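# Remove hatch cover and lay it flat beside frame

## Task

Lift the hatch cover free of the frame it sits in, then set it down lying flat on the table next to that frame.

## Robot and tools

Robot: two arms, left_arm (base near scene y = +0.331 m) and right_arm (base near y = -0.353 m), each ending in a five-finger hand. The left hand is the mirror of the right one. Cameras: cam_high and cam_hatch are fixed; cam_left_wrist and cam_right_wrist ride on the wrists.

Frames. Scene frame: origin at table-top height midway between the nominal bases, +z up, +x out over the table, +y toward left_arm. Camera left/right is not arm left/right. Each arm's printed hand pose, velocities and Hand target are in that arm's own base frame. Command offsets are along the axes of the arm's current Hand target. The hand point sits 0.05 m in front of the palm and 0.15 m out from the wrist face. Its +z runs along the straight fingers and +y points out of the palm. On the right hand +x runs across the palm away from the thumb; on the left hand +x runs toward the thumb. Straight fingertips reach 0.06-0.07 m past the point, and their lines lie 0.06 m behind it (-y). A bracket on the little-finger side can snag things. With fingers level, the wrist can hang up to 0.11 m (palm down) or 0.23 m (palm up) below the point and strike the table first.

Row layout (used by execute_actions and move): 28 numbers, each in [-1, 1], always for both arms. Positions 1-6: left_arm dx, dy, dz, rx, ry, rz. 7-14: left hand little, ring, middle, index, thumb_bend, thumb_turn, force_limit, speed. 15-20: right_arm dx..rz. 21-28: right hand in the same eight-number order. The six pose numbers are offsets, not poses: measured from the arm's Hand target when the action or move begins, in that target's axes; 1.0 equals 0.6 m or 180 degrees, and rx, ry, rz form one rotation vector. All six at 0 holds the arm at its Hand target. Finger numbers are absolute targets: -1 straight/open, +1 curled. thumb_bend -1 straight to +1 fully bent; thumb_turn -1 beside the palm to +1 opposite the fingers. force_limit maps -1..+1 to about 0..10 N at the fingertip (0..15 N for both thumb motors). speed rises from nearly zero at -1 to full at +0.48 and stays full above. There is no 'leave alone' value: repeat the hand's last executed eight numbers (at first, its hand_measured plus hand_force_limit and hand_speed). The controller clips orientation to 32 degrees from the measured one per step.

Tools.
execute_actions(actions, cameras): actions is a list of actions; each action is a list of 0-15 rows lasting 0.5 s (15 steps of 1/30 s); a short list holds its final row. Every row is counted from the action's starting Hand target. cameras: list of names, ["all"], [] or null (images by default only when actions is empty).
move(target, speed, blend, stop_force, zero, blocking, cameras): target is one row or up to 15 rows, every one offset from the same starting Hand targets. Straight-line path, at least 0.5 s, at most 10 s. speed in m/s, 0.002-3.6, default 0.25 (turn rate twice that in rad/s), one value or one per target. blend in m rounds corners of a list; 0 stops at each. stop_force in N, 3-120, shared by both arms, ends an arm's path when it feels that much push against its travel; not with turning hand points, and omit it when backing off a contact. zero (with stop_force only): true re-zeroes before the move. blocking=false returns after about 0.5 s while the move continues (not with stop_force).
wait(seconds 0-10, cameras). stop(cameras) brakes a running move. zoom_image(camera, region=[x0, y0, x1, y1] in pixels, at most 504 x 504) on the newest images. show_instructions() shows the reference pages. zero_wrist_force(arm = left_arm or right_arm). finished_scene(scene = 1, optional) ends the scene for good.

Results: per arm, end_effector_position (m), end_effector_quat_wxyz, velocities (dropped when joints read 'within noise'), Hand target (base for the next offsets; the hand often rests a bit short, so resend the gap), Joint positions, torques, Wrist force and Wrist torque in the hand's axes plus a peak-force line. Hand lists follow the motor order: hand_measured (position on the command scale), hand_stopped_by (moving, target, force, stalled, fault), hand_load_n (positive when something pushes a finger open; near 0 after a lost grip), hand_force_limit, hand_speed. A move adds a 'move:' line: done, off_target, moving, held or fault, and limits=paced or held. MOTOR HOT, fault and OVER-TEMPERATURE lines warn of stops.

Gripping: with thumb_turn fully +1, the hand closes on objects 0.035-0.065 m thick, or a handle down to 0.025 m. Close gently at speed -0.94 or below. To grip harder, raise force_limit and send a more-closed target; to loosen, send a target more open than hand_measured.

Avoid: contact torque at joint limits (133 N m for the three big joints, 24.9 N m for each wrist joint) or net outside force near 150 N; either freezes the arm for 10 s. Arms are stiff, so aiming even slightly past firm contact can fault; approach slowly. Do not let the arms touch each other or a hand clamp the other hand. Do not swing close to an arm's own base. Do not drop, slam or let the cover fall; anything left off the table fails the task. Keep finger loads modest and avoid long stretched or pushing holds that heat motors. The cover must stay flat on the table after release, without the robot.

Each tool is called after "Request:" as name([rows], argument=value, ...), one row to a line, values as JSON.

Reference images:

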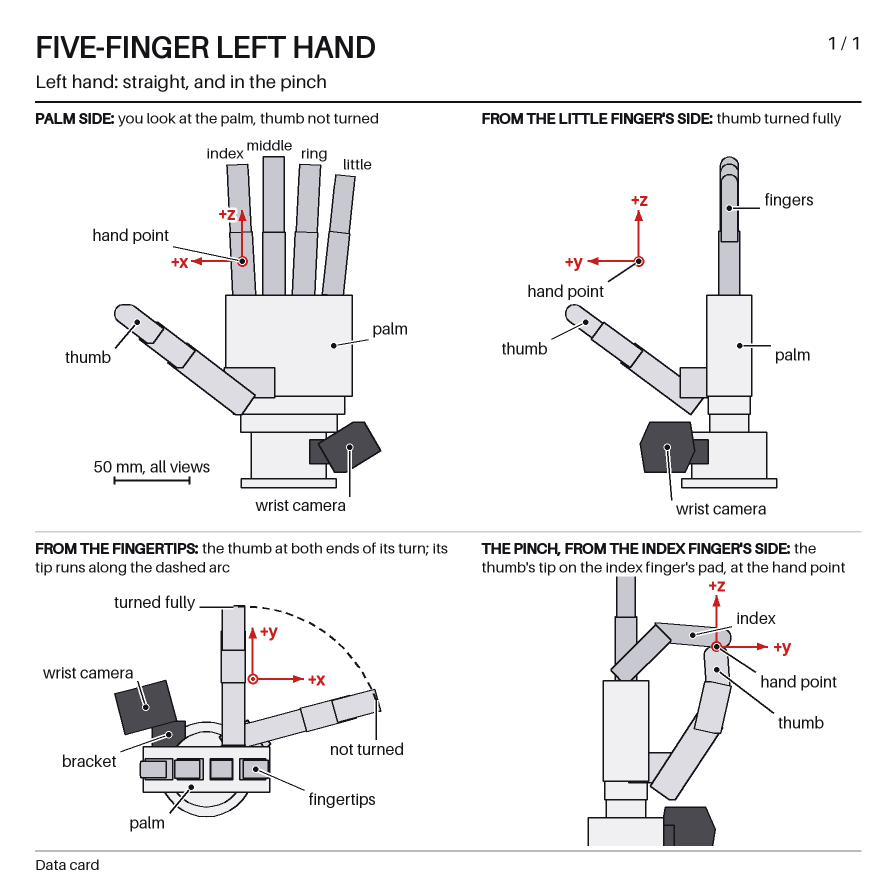

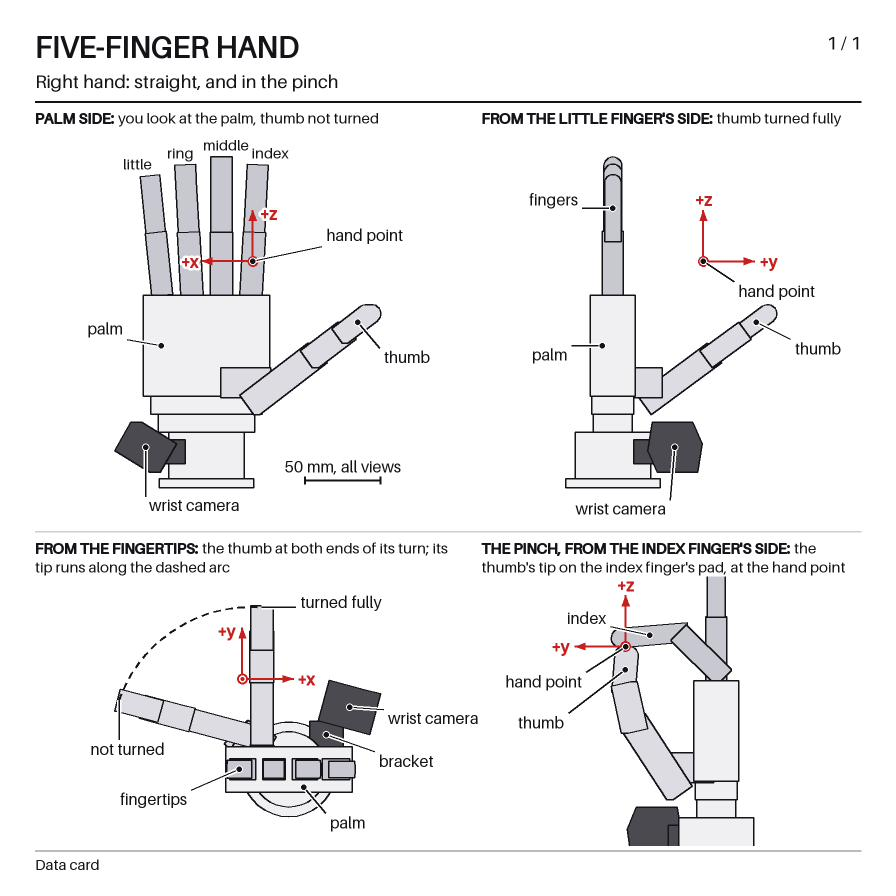

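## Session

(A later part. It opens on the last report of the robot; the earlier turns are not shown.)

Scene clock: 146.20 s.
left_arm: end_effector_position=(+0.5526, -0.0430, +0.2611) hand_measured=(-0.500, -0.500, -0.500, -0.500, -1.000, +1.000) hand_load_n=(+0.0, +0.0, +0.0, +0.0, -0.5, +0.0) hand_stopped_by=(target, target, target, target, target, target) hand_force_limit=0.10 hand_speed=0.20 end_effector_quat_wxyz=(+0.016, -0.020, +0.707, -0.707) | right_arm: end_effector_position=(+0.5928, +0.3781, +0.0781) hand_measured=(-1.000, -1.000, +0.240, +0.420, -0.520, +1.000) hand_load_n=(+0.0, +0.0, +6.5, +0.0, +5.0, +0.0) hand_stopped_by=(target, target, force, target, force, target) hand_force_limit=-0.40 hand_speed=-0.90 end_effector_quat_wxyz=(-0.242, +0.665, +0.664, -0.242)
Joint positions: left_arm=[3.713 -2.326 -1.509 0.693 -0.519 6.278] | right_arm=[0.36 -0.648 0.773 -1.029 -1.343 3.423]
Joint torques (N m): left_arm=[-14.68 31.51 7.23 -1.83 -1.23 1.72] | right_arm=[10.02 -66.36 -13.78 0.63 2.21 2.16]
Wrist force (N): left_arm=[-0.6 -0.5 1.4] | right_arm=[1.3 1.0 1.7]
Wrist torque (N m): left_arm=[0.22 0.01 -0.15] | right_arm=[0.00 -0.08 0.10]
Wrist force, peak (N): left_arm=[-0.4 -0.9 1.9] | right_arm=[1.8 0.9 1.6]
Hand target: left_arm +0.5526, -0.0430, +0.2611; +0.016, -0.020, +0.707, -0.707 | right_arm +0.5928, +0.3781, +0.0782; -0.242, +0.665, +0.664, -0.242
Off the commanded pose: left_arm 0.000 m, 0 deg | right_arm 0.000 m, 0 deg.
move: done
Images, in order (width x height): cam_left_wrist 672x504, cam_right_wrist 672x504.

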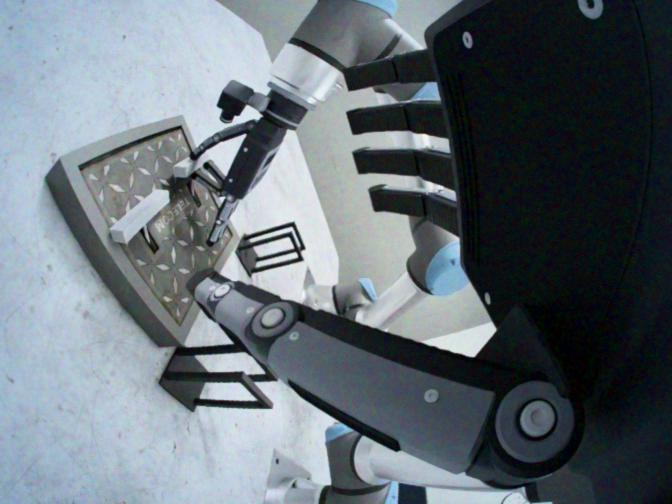

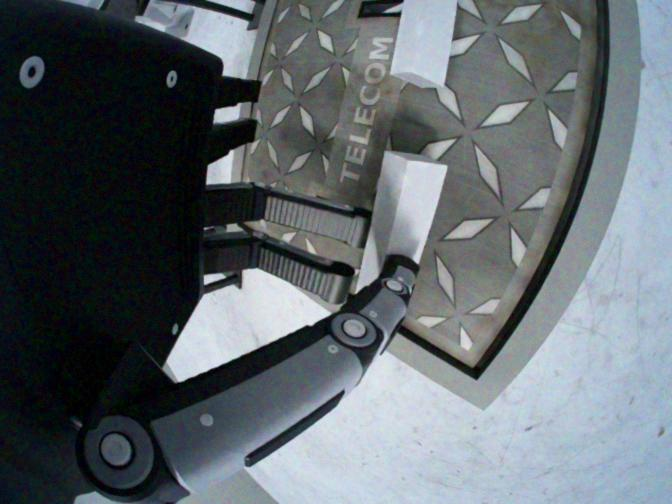

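Request:
move(target=[0,0,0,0,0,0,-0.5,-0.5,-0.5,-0.5,-1,1,0.1,0.2,0,-0.0193,-0.023,-0.0667,0,0,-1,-1,0.4,0.42,-0.15,1,-0.4,-0.9], cameras=["cam_right_wrist","cam_left_wrist"], speed=0.03)

Request:
zoom_image(camera="cam_right_wrist", region=[280, 120, 530, 370])

Request:
zoom_image(camera="cam_left_wrist", region=[80, 110, 260, 270])

Scene clock: 150.27 s.
left_arm: end_effector_position=(+0.5526, -0.0430, +0.2611) hand_measured=(-0.500, -0.500, -0.500, -0.500, -1.000, +1.000) hand_load_n=(+0.0, -0.5, +0.0, +0.0, +0.0, +0.0) hand_stopped_by=(target, target, target, target, target, target) hand_force_limit=0.10 hand_speed=0.20 end_effector_quat_wxyz=(+0.016, -0.020, +0.707, -0.707) | right_arm: end_effector_position=(+0.5928, +0.3781, +0.0962) hand_measured=(-1.000, -1.000, +0.240, +0.420, -0.520, +1.000) hand_load_n=(+0.0, -0.5, +7.5, +0.0, +4.5, -0.5) hand_stopped_by=(target, target, force, target, force, target) hand_force_limit=-0.40 hand_speed=-0.90 end_effector_quat_wxyz=(-0.171, +0.686, +0.686, -0.172)
Joint positions: left_arm=[3.713 -2.326 -1.509 0.693 -0.519 6.278] | right_arm=[0.384 -0.82 1.035 -1.327 -1.395 3.484]
Joint torques (N m): left_arm=[-14.34 31.05 6.92 -1.96 -1.54 1.81] | right_arm=[9.45 -61.16 -13.99 -3.36 -0.98 2.01]
Wrist force (N): left_arm=[-0.5 -0.6 1.5] | right_arm=[1.0 1.1 2.2]
Wrist torque (N m): left_arm=[0.19 0.02 -0.15] | right_arm=[-0.02 -0.07 0.11]
Wrist force, peak (N): left_arm=[-0.8 -0.8 2.2] | right_arm=[1.2 1.4 2.2]
Hand target: left_arm +0.5526, -0.0430, +0.2611; +0.016, -0.020, +0.707, -0.707 | right_arm +0.5928, +0.3781, +0.0962; -0.171, +0.686, +0.686, -0.171
Off the commanded pose: left_arm 0.000 m, 0 deg | right_arm 0.000 m, 0 deg.
move: done
Images, in order (width x height): cam_left_wrist 672x504, cam_right_wrist 672x504.

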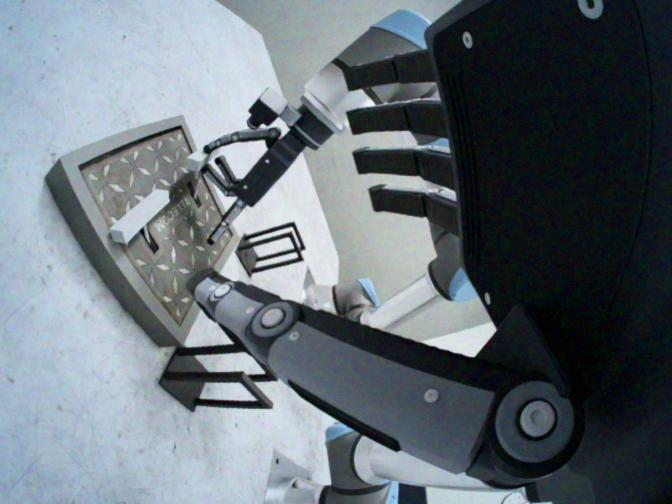

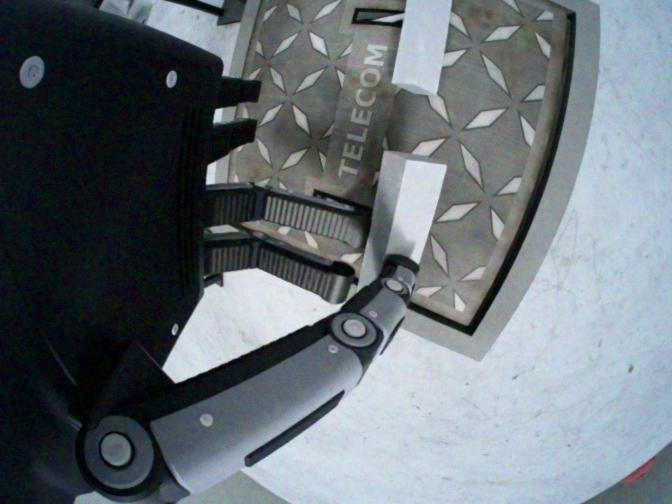

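Scaled by 2.016 from the camera's 672x504 image, which has a finer 960x720 frame.

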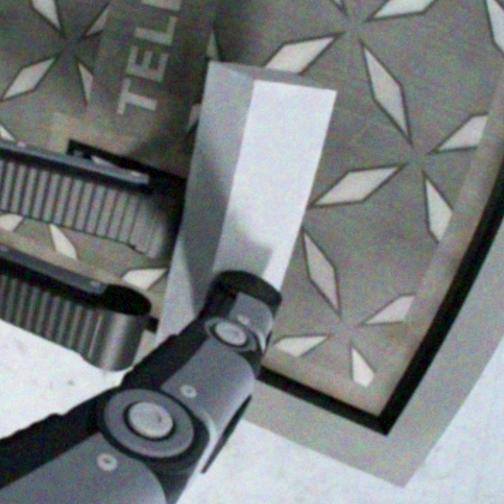

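Scaled by 2.800 from the camera's 672x504 image, which has a finer 960x720 frame.

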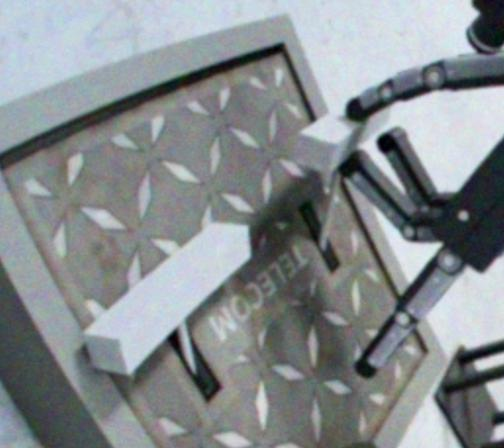

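Request:
move(target=[0,0,0,0,0,0,-0.5,-0.5,-0.5,-0.5,-1,1,0.1,0.2,0,-0.0383,-0.0117,-0.1,0,0,-1,-1,0.4,0.42,-0.15,1,-0.4,-0.9], cameras=["cam_right_wrist","cam_left_wrist","cam_hatch"], speed=0.05)

Request:
zoom_image(camera="cam_right_wrist", region=[280, 120, 530, 370])

Request:
zoom_image(camera="cam_left_wrist", region=[80, 90, 280, 270])

Scene clock: 153.97 s.
left_arm: end_effector_position=(+0.5526, -0.0430, +0.2611) hand_measured=(-0.500, -0.500, -0.500, -0.500, -1.000, +1.000) hand_load_n=(+0.0, +0.0, +0.0, +0.0, +0.0, +0.0) hand_stopped_by=(target, target, target, target, target, target) hand_force_limit=0.10 hand_speed=0.20 end_effector_quat_wxyz=(+0.016, -0.020, +0.707, -0.707) | right_arm: end_effector_position=(+0.5758, +0.3781, +0.1132) hand_measured=(-1.000, -1.000, +0.240, +0.420, -0.520, +1.000) hand_load_n=(+0.0, +0.0, +8.0, +0.0, +4.5, +0.0) hand_stopped_by=(target, target, force, target, force, target) hand_force_limit=-0.40 hand_speed=-0.90 end_effector_quat_wxyz=(-0.062, +0.704, +0.704, -0.062)
Joint positions: left_arm=[3.713 -2.326 -1.509 0.693 -0.519 6.278] | right_arm=[0.437 -1.036 1.407 -1.783 -1.498 3.573]
Joint torques (N m): left_arm=[-14.18 31.33 6.19 -2.02 -1.32 1.72] | right_arm=[10.03 -54.21 -14.86 -4.3 -1.18 2.09]
Wrist force (N): left_arm=[-0.4 -0.7 1.5] | right_arm=[1.2 1.1 2.1]
Wrist torque (N m): left_arm=[0.18 0.00 -0.14] | right_arm=[-0.01 -0.12 0.18]
Wrist force, peak (N): left_arm=[-0.5 -0.8 2.1] | right_arm=[1.2 1.2 2.4]
Hand target: left_arm +0.5526, -0.0430, +0.2611; +0.016, -0.020, +0.707, -0.707 | right_arm +0.5758, +0.3781, +0.1132; -0.062, +0.704, +0.704, -0.062
Off the commanded pose: left_arm 0.000 m, 0 deg | right_arm 0.000 m, 0 deg.
move: done
Images, in order (width x height): cam_hatch 896x504, cam_left_wrist 672x504, cam_right_wrist 672x504.

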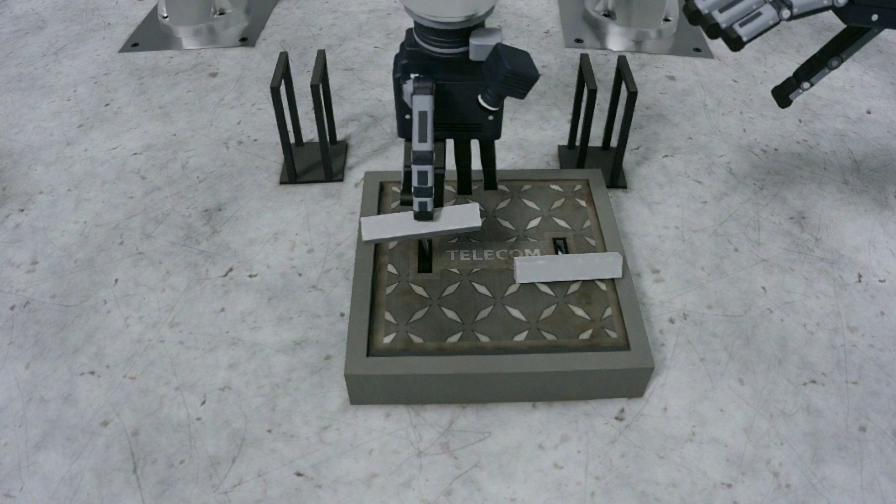

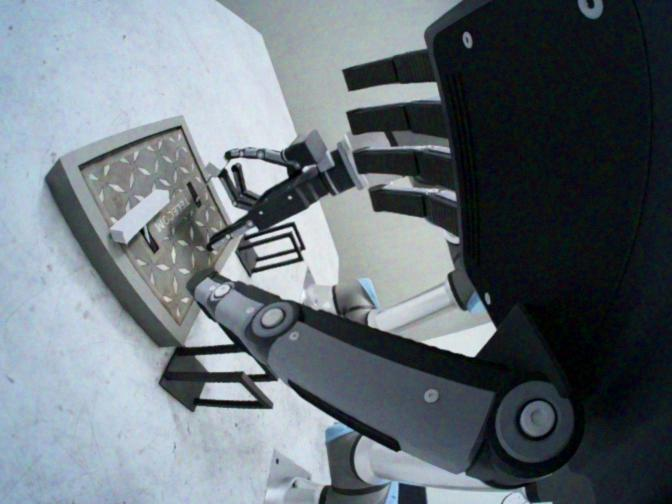

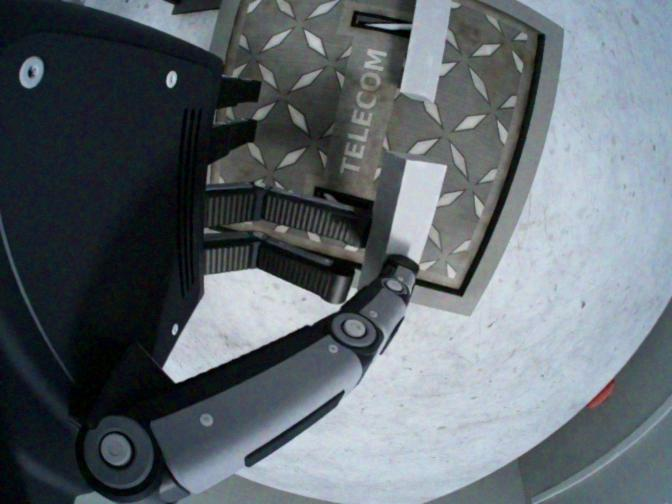

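Scaled by 2.016 from the camera's 672x504 image, which has a finer 960x720 frame.

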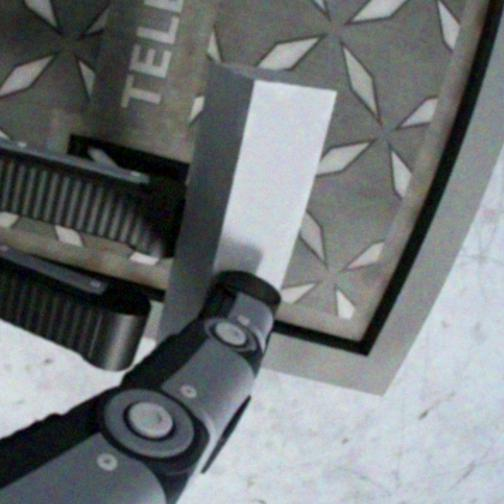

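Scaled by 2.520 from the camera's 672x504 image, which has a finer 960x720 frame.

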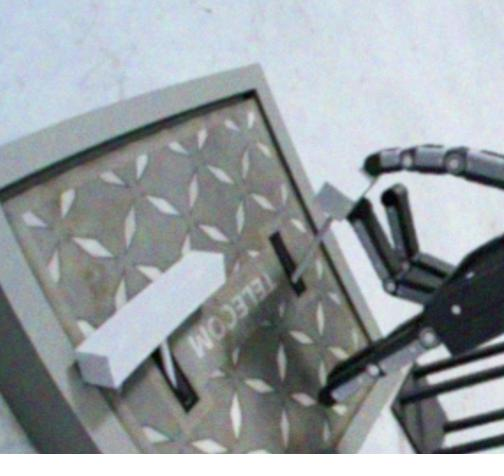

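Request:
move(target=[0,0,0,0,0,0,-0.5,-0.5,-0.5,-0.5,-1,1,0.1,0.2,0,-0.063,0.023,-0.111,0,0,-1,-1,0.4,0.42,-0.15,1,-0.4,-0.9], cameras=["cam_right_wrist","cam_left_wrist","cam_hatch"], speed=0.06)

Request:
zoom_image(camera="cam_right_wrist", region=[280, 120, 530, 370])

Request:
zoom_image(camera="cam_left_wrist", region=[80, 90, 280, 270])

Scene clock: 157.53 s.
left_arm: end_effector_position=(+0.5526, -0.0430, +0.2611) hand_measured=(-0.500, -0.500, -0.500, -0.500, -1.000, +1.000) hand_load_n=(+0.0, +0.0, +0.0, +0.0, +0.0, +0.0) hand_stopped_by=(target, target, target, target, target, target) hand_force_limit=0.10 hand_speed=0.20 end_effector_quat_wxyz=(+0.016, -0.020, +0.707, -0.707) | right_arm: end_effector_position=(+0.5495, +0.3789, +0.1122) hand_measured=(-1.000, -1.000, +0.240, +0.420, -0.518, +1.000) hand_load_n=(+0.0, -5.5, +0.0, +0.0, +0.0, +0.0) hand_stopped_by=(target, target, force, target, force, target) hand_force_limit=-0.40 hand_speed=-0.90 end_effector_quat_wxyz=(+0.026, +0.706, +0.707, +0.027)
Joint positions: left_arm=[3.713 -2.326 -1.509 0.693 -0.519 6.278] | right_arm=[0.501 -1.153 1.689 -2.175 -1.606 3.641]
Joint torques (N m): left_arm=[-14.61 32.37 6.53 -1.92 -1.46 1.66] | right_arm=[0.74 -34.26 -16.14 -2.03 0.98 0.03]
Wrist force (N): left_arm=[-0.6 -0.5 1.4] | right_arm=[-2.6 4.1 -18.2]
Wrist torque (N m): left_arm=[0.21 0.03 -0.15] | right_arm=[0.84 0.43 0.17]
Wrist force, peak (N): left_arm=[-0.4 -0.8 2.1] | right_arm=[-20.0 8.8 -140.7]
Hand target: left_arm +0.5526, -0.0430, +0.2611; +0.016, -0.020, +0.707, -0.707 | right_arm +0.5495, +0.3789, +0.1122; +0.026, +0.706, +0.707, +0.027 (not the last commanded pose)
Off the commanded pose: left_arm 0.000 m, 0 deg | right_arm 0.015 m, 6 deg.
FORCE FAULT: contact force on the right arm reached its limit, and that arm stopped. The contact can be on any part of that arm, not only on its tool. That arm's remaining commands of this call were not run. That arm is still stopped at the end of this call. That arm stays stopped for about 10 more seconds. Until then a move that you send moves the other arm only, and its call returns only when the move has ended. Once the stop has ended, the next robot result says so. If the stop ends while you think or write, that arm runs what you send next, counted from a new Hand target: where the arm stands when the stop ends. While its stop runs, that arm, its gripper or tool too, takes no new command. Until it ends, the stop uses up actions while you think or wait. An arm that is not stopped still takes commands.
move: fault (right_arm)
Images, in order (width x height): cam_hatch 896x504, cam_left_wrist 672x504, cam_right_wrist 672x504.

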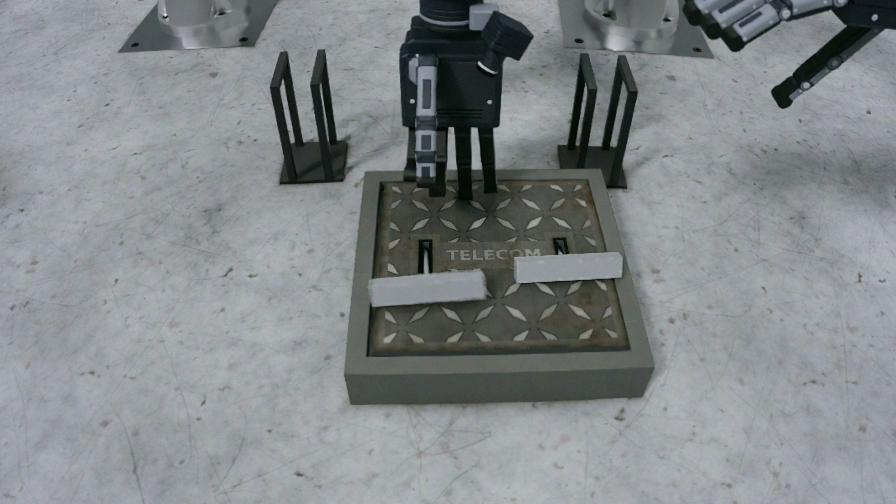

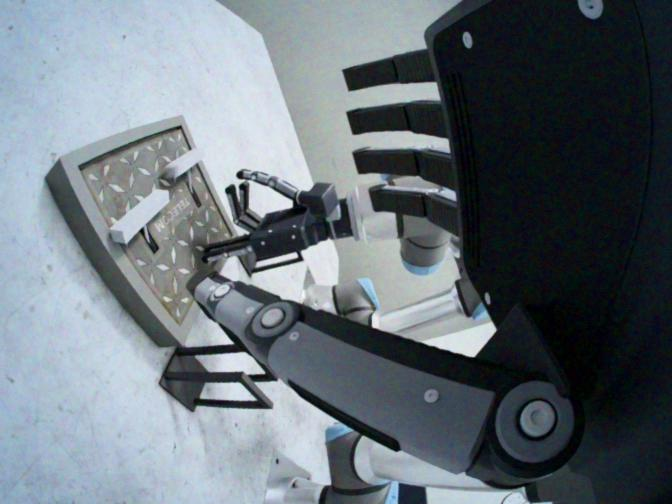

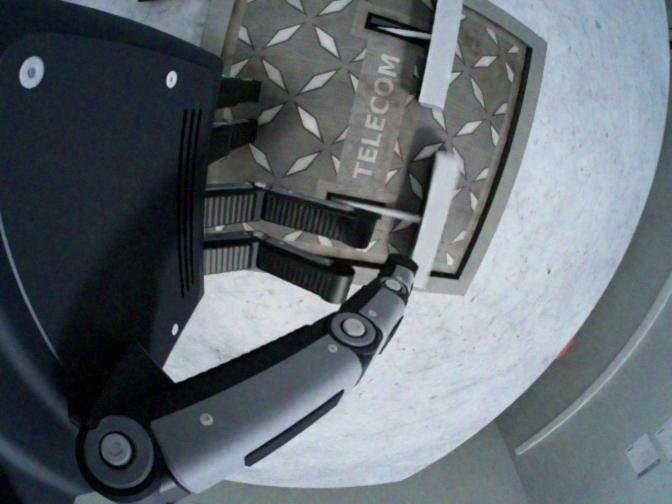

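Scaled by 2.016 from the camera's 672x504 image, which has a finer 960x720 frame.

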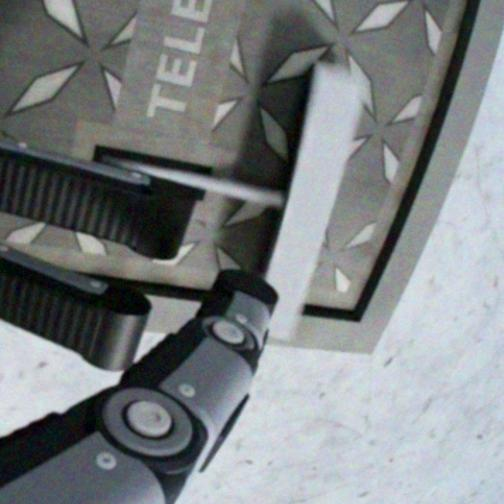

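Scaled by 2.520 from the camera's 672x504 image, which has a finer 960x720 frame.

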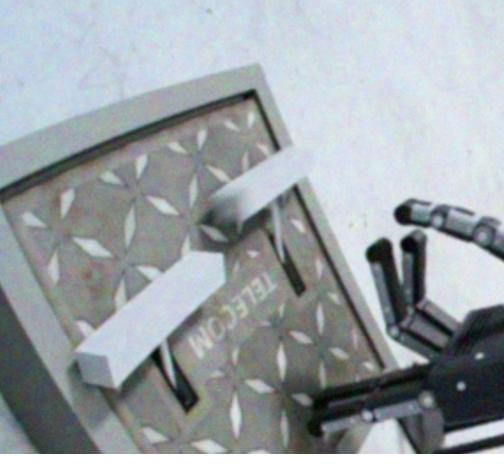

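Request:
wait(seconds=10, cameras=["all"])

Scene clock: 169.00 s.
left_arm: end_effector_position=(+0.5526, -0.0430, +0.2611) hand_measured=(-0.500, -0.500, -0.500, -0.500, -1.000, +1.000) hand_load_n=(+0.0, +0.0, +0.0, +0.0, +0.0, +0.0) hand_stopped_by=(target, target, target, target, target, target) hand_force_limit=0.10 hand_speed=0.20 end_effector_quat_wxyz=(+0.016, -0.020, +0.707, -0.707) | right_arm: end_effector_position=(+0.5495, +0.3789, +0.1122) hand_measured=(-1.000, -1.000, +0.240, +0.420, -0.518, +1.000) hand_load_n=(+0.0, -5.5, +0.0, +0.0, +0.0, +0.0) hand_stopped_by=(target, target, force, target, force, target) hand_force_limit=-0.40 hand_speed=-0.90 end_effector_quat_wxyz=(+0.026, +0.706, +0.707, +0.027)
Joint positions: left_arm=[3.713 -2.326 -1.509 0.693 -0.519 6.278] | right_arm=[0.501 -1.153 1.689 -2.175 -1.606 3.641]
Joint torques (N m): left_arm=[-13.75 31.61 7.09 -1.88 -1.31 1.71] | right_arm=[0.38 -34.47 -16.28 -2.04 0.95 0.12]
Wrist force (N): left_arm=[-0.4 -0.5 1.8] | right_arm=[-2.7 4.2 -18.2]
Wrist torque (N m): left_arm=[0.18 -0.01 -0.14] | right_arm=[0.83 0.44 0.17]
Wrist force, peak (N): left_arm=[-0.6 -0.9 2.0] | right_arm=[-2.4 4.3 -18.3]
Hand target: left_arm +0.5526, -0.0430, +0.2611; +0.016, -0.020, +0.707, -0.707 | right_arm +0.5495, +0.3789, +0.1122; +0.026, +0.706, +0.707, +0.027 (not the last commanded pose)
Off the commanded pose: left_arm 0.000 m, 0 deg | right_arm 0.015 m, 6 deg.
FORCE FAULT, CONTINUED: the right arm's stop, for the force fault that an earlier result reported, is over. The rest of the stop counts as 19 of the actions that you can send in this scene. During its stop the right arm's controller moved it back a little. That arm's target is now where it stood when the stop ended, not its last command. That arm accepts commands again.
wait: 10.00 s; at rest from the start

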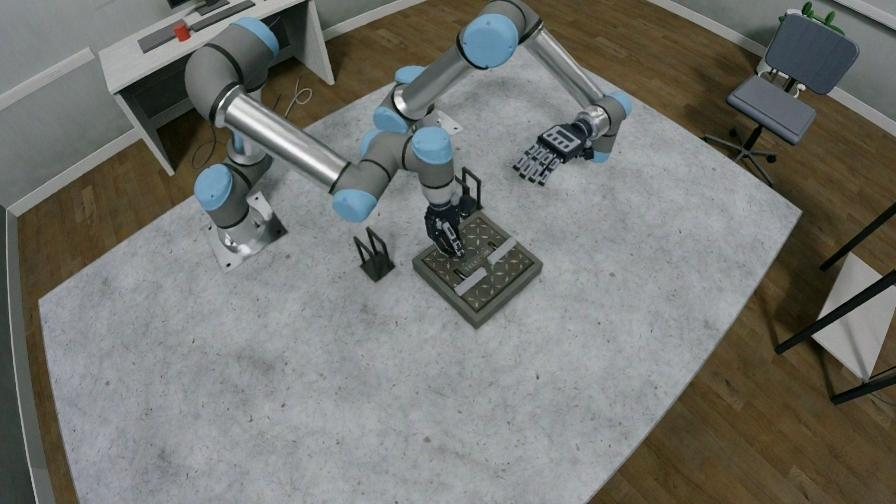

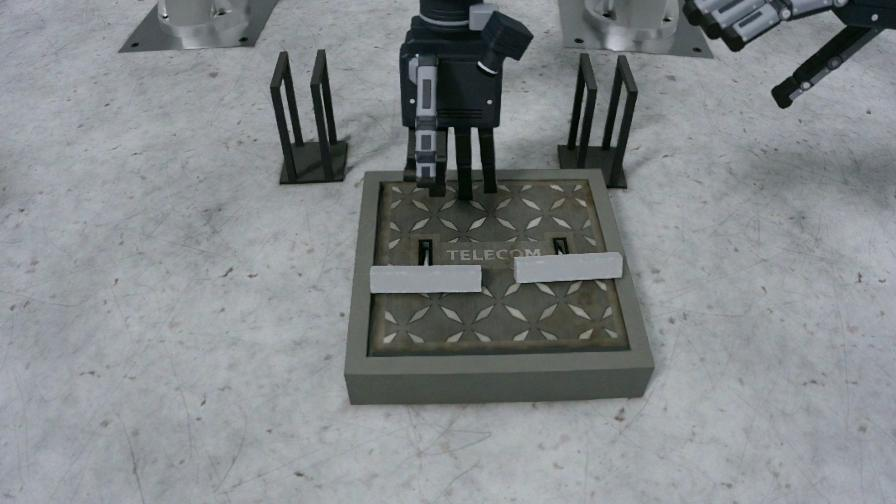

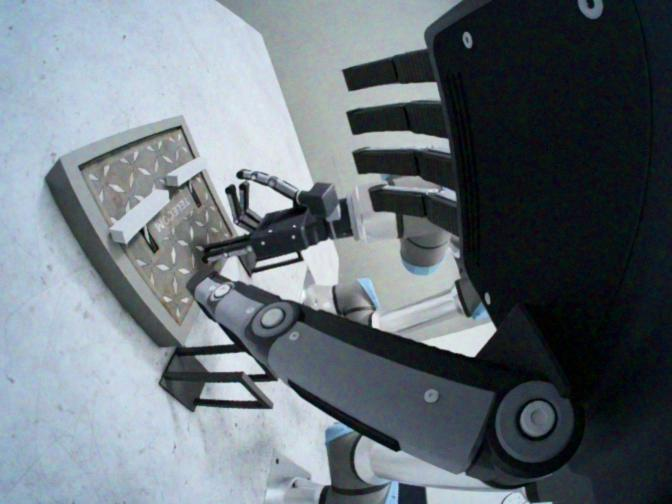

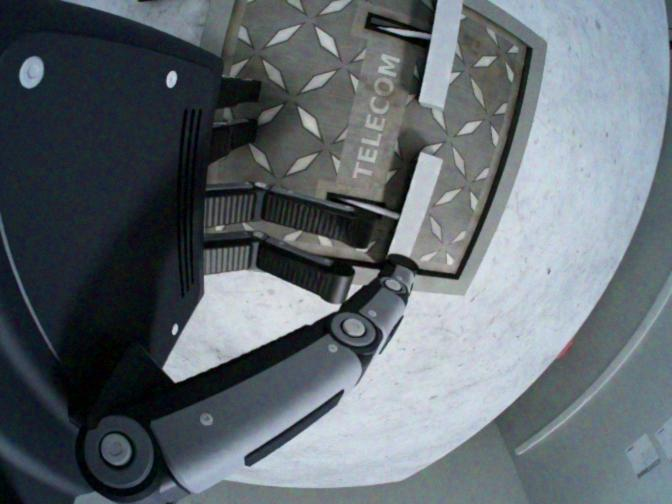

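Request:
move([
  [0,0,0,0,0,0,-0.5,-0.5,-0.5,-0.5,-1,1,0.1,0.2,0,0,-0.03,0,0,0,-1,-1,0.4,0.42,-0.15,1,-0.4,-0.9],
  [0,0,0,0,0,0,-0.5,-0.5,-0.5,-0.5,-1,1,0.1,0.2,0,0,-0.1,0,0,0,-1,-1,0.4,0.42,-0.15,1,-0.4,-0.9],
], speed=0.08)

Request:
move(target=[0,0,0,0,0,0,-0.5,-0.5,-0.5,-0.5,-1,1,0.1,0.2,0,0,-0.03,0,0,0,0.3,0.3,0,0,-0.65,1,-0.4,0], speed=0.1, cameras=["cam_hatch","cam_left_wrist"])

Scene clock: 172.27 s.
left_arm: end_effector_position=(+0.5526, -0.0430, +0.2611) hand_measured=(-0.500, -0.500, -0.500, -0.500, -1.000, +1.000) hand_load_n=(+0.0, +0.0, +0.0, +0.0, +0.0, +0.0) hand_stopped_by=(target, target, target, target, target, target) hand_force_limit=0.10 hand_speed=0.20 end_effector_quat_wxyz=(+0.016, -0.020, +0.707, -0.707) | right_arm: end_effector_position=(+0.5449, +0.3788, +0.1720) hand_measured=(-1.000, -1.000, +0.240, +0.420, -0.518, +1.000) hand_load_n=(+0.0, +0.0, +0.0, +0.0, +0.0, +0.0) hand_stopped_by=(target, target, force, target, force, target) hand_force_limit=-0.40 hand_speed=-0.90 end_effector_quat_wxyz=(+0.026, +0.706, +0.707, +0.027)
Joint positions: left_arm=[3.713 -2.326 -1.509 0.693 -0.519 6.278] | right_arm=[0.504 -1.224 1.622 -2.036 -1.606 3.644]
Joint torques (N m): left_arm=[-14.22 33.36 6.6 -1.71 -1.29 1.77] | right_arm=[9.44 -44.77 -28.58 -0.62 -1.46 2.04]
Wrist force (N): left_arm=[-0.5 -0.5 1.5] | right_arm=[2.2 0.5 -0.3]
Wrist torque (N m): left_arm=[0.20 0.00 -0.15] | right_arm=[-0.04 -0.05 0.23]
Wrist force, peak (N): left_arm=[-0.4 -0.8 2.0] | right_arm=[-2.7 4.1 -17.3]
Hand target: left_arm +0.5526, -0.0430, +0.2611; +0.016, -0.020, +0.707, -0.707 | right_arm +0.5449, +0.3788, +0.1720; +0.026, +0.706, +0.707, +0.027
Off the commanded pose: left_arm 0.000 m, 0 deg | right_arm 0.000 m, 0 deg.
move: done

Scene clock: 173.10 s.
left_arm: end_effector_position=(+0.5526, -0.0430, +0.2611) hand_measured=(-0.500, -0.500, -0.500, -0.500, -1.000, +1.000) hand_load_n=(+0.0, +0.0, +0.0, +0.0, +0.0, +0.0) hand_stopped_by=(target, target, target, target, target, target) hand_force_limit=0.10 hand_speed=0.20 end_effector_quat_wxyz=(+0.016, -0.020, +0.707, -0.707) | right_arm: end_effector_position=(+0.5436, +0.3788, +0.1899) hand_measured=(+0.300, +0.300, +0.000, +0.000, -0.650, +1.000) hand_load_n=(+0.0, +0.0, +0.0, +0.0, +0.0, +0.0) hand_stopped_by=(target, target, target, target, target, target) hand_force_limit=-0.40 hand_speed=0.00 end_effector_quat_wxyz=(+0.026, +0.706, +0.707, +0.027)
Joint positions: left_arm=[3.713 -2.326 -1.509 0.693 -0.519 6.278] | right_arm=[0.505 -1.242 1.597 -1.994 -1.606 3.645]
Joint torques (N m): left_arm=[-14.76 31.79 6.97 -1.8 -1.36 1.74] | right_arm=[8.6 -44.43 -28.7 -0.77 -1.4 2.12]
Wrist force (N): left_arm=[-0.7 -0.7 1.6] | right_arm=[2.3 0.5 -0.4]
Wrist torque (N m): left_arm=[0.17 0.04 -0.16] | right_arm=[-0.01 -0.05 0.21]
Wrist force, peak (N): left_arm=[-0.8 -0.6 1.9] | right_arm=[2.4 0.6 -0.4]
Hand target: left_arm +0.5526, -0.0430, +0.2611; +0.016, -0.020, +0.707, -0.707 | right_arm +0.5436, +0.3788, +0.1900; +0.026, +0.706, +0.707, +0.027
Off the commanded pose: left_arm 0.000 m, 0 deg | right_arm 0.000 m, 0 deg.
move: done
Images, in order (width x height): cam_hatch 896x504, cam_left_wrist 672x504.

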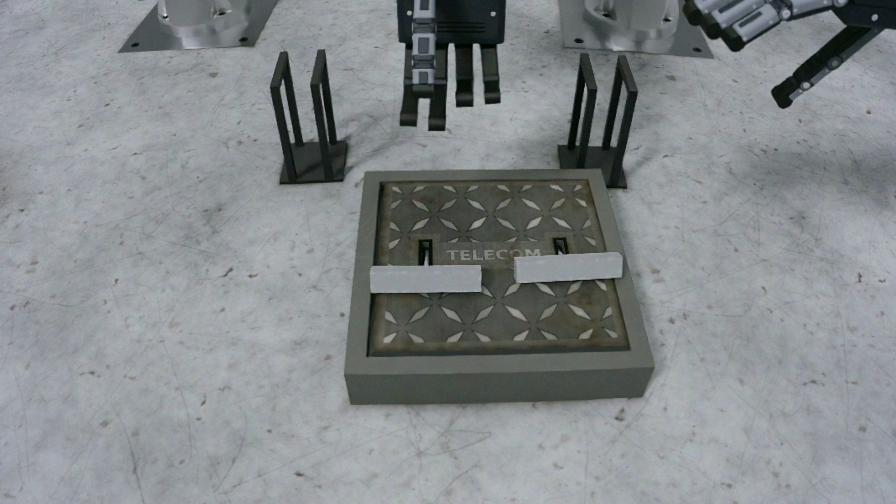

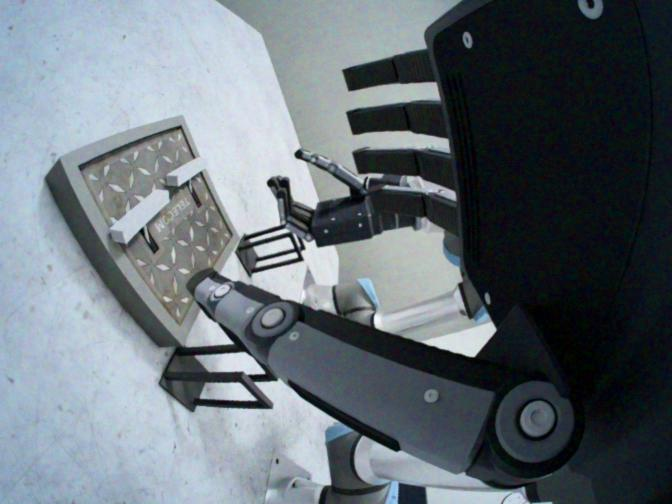

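Request:
zoom_image(camera="cam_hatch", region=[340, 220, 650, 320])

Scaled by 1.626 from the camera's 896x504 image, which has a finer 1280x720 frame.

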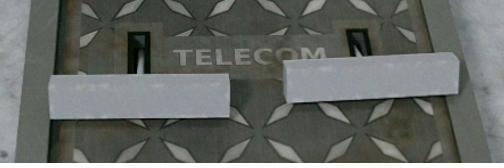

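Request:
move(target=[0,0,0,0,0,0,-0.5,-0.5,-0.5,-0.5,-1,1,0.1,0.2,-0.0372,0.0259,0.0688,0.2461,-0.0061,-0.019,0,0,0,0,-0.8,1,-0.4,0], speed=0.2, cameras=["cam_hatch","cam_left_wrist","cam_right_wrist"])

Scene clock: 177.97 s.
left_arm: end_effector_position=(+0.5526, -0.0430, +0.2611) hand_measured=(-0.500, -0.500, -0.500, -0.500, -1.000, +1.000) hand_load_n=(+0.0, -0.5, +0.0, +0.0, +0.0, +0.0) hand_stopped_by=(target, target, target, target, target, target) hand_force_limit=0.10 hand_speed=0.20 end_effector_quat_wxyz=(+0.016, -0.020, +0.707, -0.707) | right_arm: end_effector_position=(+0.5622, +0.3565, +0.1499) hand_measured=(+0.000, +0.000, +0.000, +0.000, -0.800, +1.000) hand_load_n=(+0.0, +0.0, +0.0, +0.0, +0.0, +0.0) hand_stopped_by=(target, target, target, target, target, target) hand_force_limit=-0.40 hand_speed=0.00 end_effector_quat_wxyz=(-0.235, +0.644, +0.685, -0.248)
Joint positions: left_arm=[3.713 -2.326 -1.509 0.693 -0.519 6.278] | right_arm=[0.357 -0.786 0.838 -0.948 -1.382 3.37]
Joint torques (N m): left_arm=[-14.54 33.48 7.43 -1.72 -1.5 1.65] | right_arm=[-8.27 -47.7 -27.53 0.49 1.89 -2.04]
Wrist force (N): left_arm=[-0.4 -0.6 1.7] | right_arm=[1.7 -0.3 0.1]
Wrist torque (N m): left_arm=[0.17 0.00 -0.15] | right_arm=[-0.01 0.01 0.16]
Wrist force, peak (N): left_arm=[-0.4 -0.8 2.0] | right_arm=[2.4 0.6 -0.4]
Hand target: left_arm +0.5526, -0.0430, +0.2611; +0.016, -0.020, +0.707, -0.707 | right_arm +0.5622, +0.3565, +0.1499; -0.235, +0.644, +0.685, -0.248
Off the commanded pose: left_arm 0.000 m, 0 deg | right_arm 0.000 m, 0 deg.
move: done
Images, in order (width x height): cam_hatch 896x504, cam_left_wrist 672x504, cam_right_wrist 672x504.

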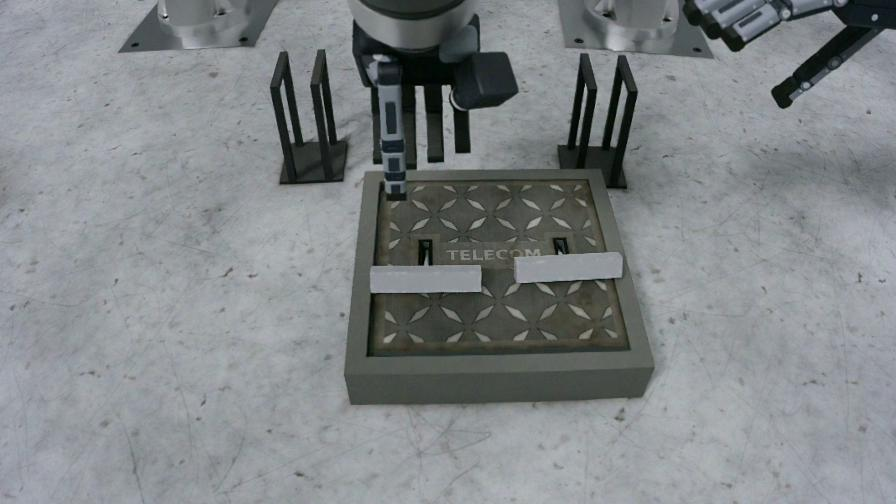

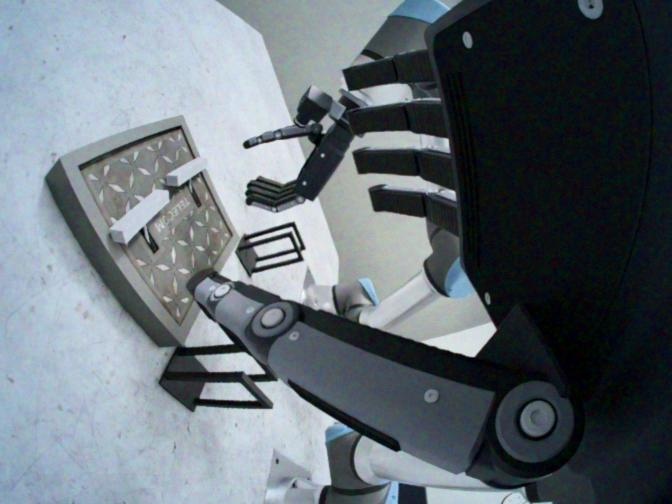

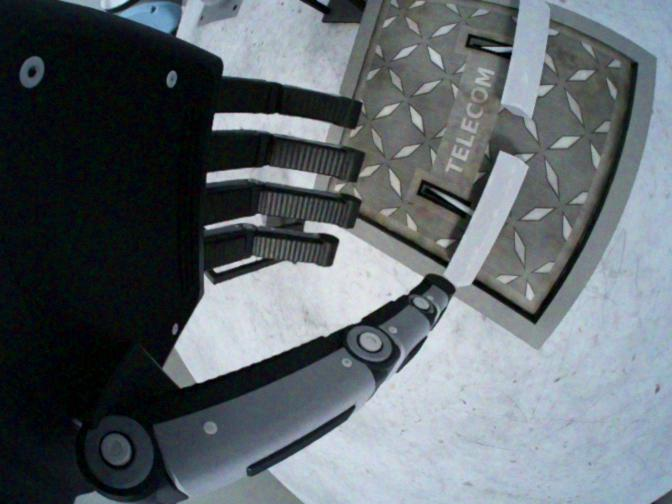

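Request:
move([
  [0,0,0,0,0,0,-0.5,-0.5,-0.5,-0.5,-1,1,0.1,0.2,0,0.0396,0.0474,0,0,0,0,0,0,0,-0.8,1,-0.4,0],
  [0,0,0,0,0,0,-0.5,-0.5,-0.5,-0.5,-1,1,0.1,0.2,-0.0062,0.1418,0.0477,0,0,0,0,0,0,0,-0.8,1,-0.4,0],
], speed=0.06, stop_force=6, cameras=["cam_hatch","cam_left_wrist","cam_right_wrist"])

Scene clock: 180.83 s.
left_arm: end_effector_position=(+0.5526, -0.0430, +0.2611) hand_measured=(-0.500, -0.500, -0.500, -0.500, -1.000, +1.000) hand_load_n=(+0.0, +0.0, +0.0, +0.0, +0.0, +0.0) hand_stopped_by=(target, target, target, target, target, target) hand_force_limit=0.10 hand_speed=0.20 end_effector_quat_wxyz=(+0.016, -0.020, +0.707, -0.707) | right_arm: end_effector_position=(+0.6092, +0.3558, +0.0734) hand_measured=(+0.000, +0.000, +0.000, +0.000, -0.800, +1.000) hand_load_n=(+0.0, +0.0, +0.5, +0.0, +0.0, +0.0) hand_stopped_by=(target, target, target, target, target, target) hand_force_limit=-0.40 hand_speed=0.00 end_effector_quat_wxyz=(-0.235, +0.644, +0.685, -0.248)
Joint positions: left_arm=[3.713 -2.326 -1.509 0.693 -0.519 6.278] | right_arm=[0.336 -0.628 0.746 -1.01 -1.395 3.353]
Joint torques (N m): left_arm=[-13.82 32.05 6.98 -1.84 -1.31 1.66] | right_arm=[-8.99 -52.7 -28.08 0.58 -1.35 -1.92]
Wrist force (N): left_arm=[-0.6 -0.5 1.8] | right_arm=[1.9 -1.0 0.1]
Wrist torque (N m): left_arm=[0.19 0.04 -0.16] | right_arm=[0.01 0.01 0.14]
Wrist force, peak (N): left_arm=[-0.6 -0.6 2.1] | right_arm=[2.3 -1.1 0.3]
Hand target: left_arm +0.5526, -0.0430, +0.2611; +0.016, -0.020, +0.707, -0.707 | right_arm +0.6092, +0.3558, +0.0734; -0.235, +0.644, +0.685, -0.248
Off the commanded pose: left_arm 0.000 m, 0 deg | right_arm 0.000 m, 0 deg.
move: done
Images, in order (width x height): cam_hatch 896x504, cam_left_wrist 672x504, cam_right_wrist 672x504.

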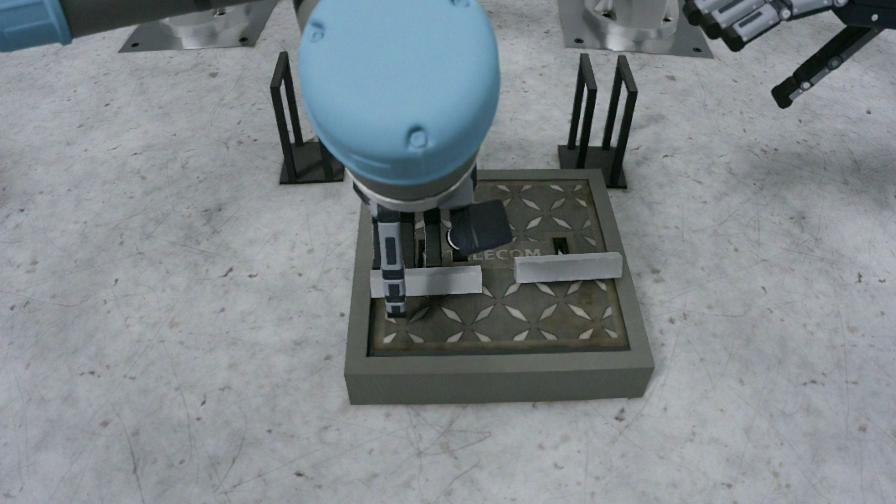

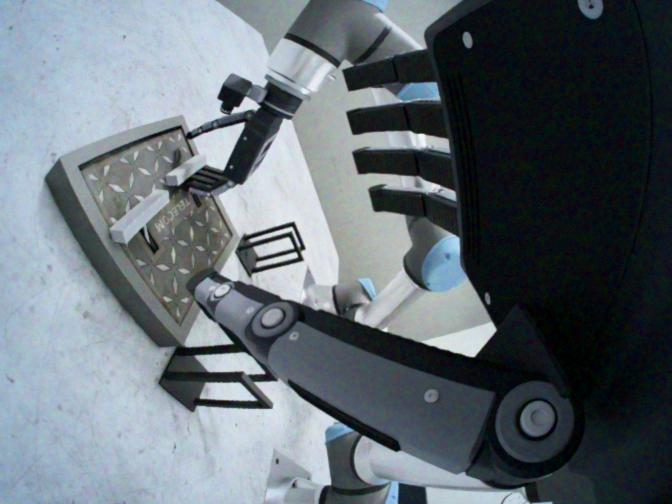

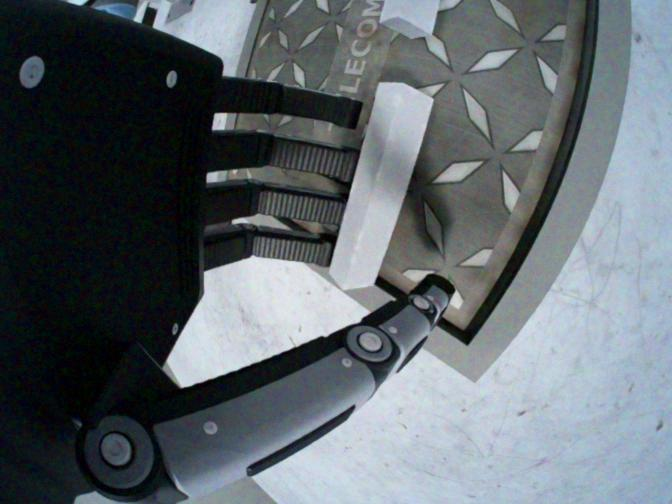

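Request:
zoom_image(camera="cam_right_wrist", region=[200, 60, 460, 320])

Request:
zoom_image(camera="cam_left_wrist", region=[100, 60, 320, 240])

Scaled by 1.938 from the camera's 672x504 image, which has a finer 960x720 frame.

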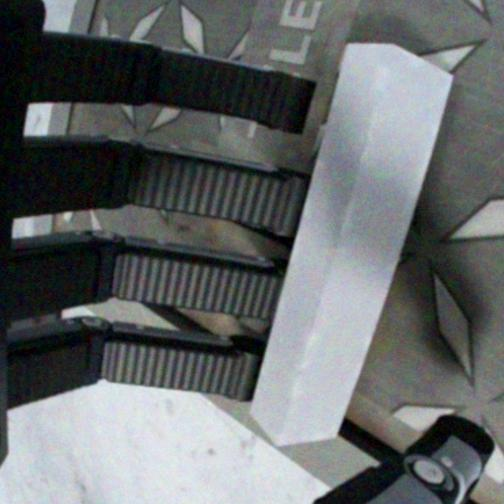

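Scaled by 2.291 from the camera's 672x504 image, which has a finer 960x720 frame.

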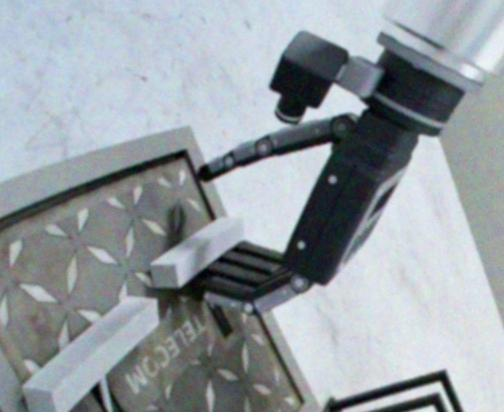

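Request:
zoom_image(camera="cam_hatch", region=[350, 190, 530, 330])

Scaled by 2.800 from the camera's 896x504 image, which has a finer 1280x720 frame.

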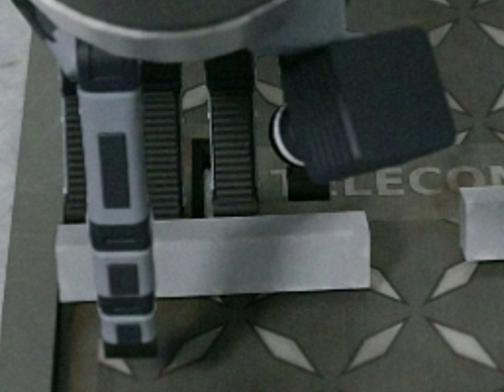

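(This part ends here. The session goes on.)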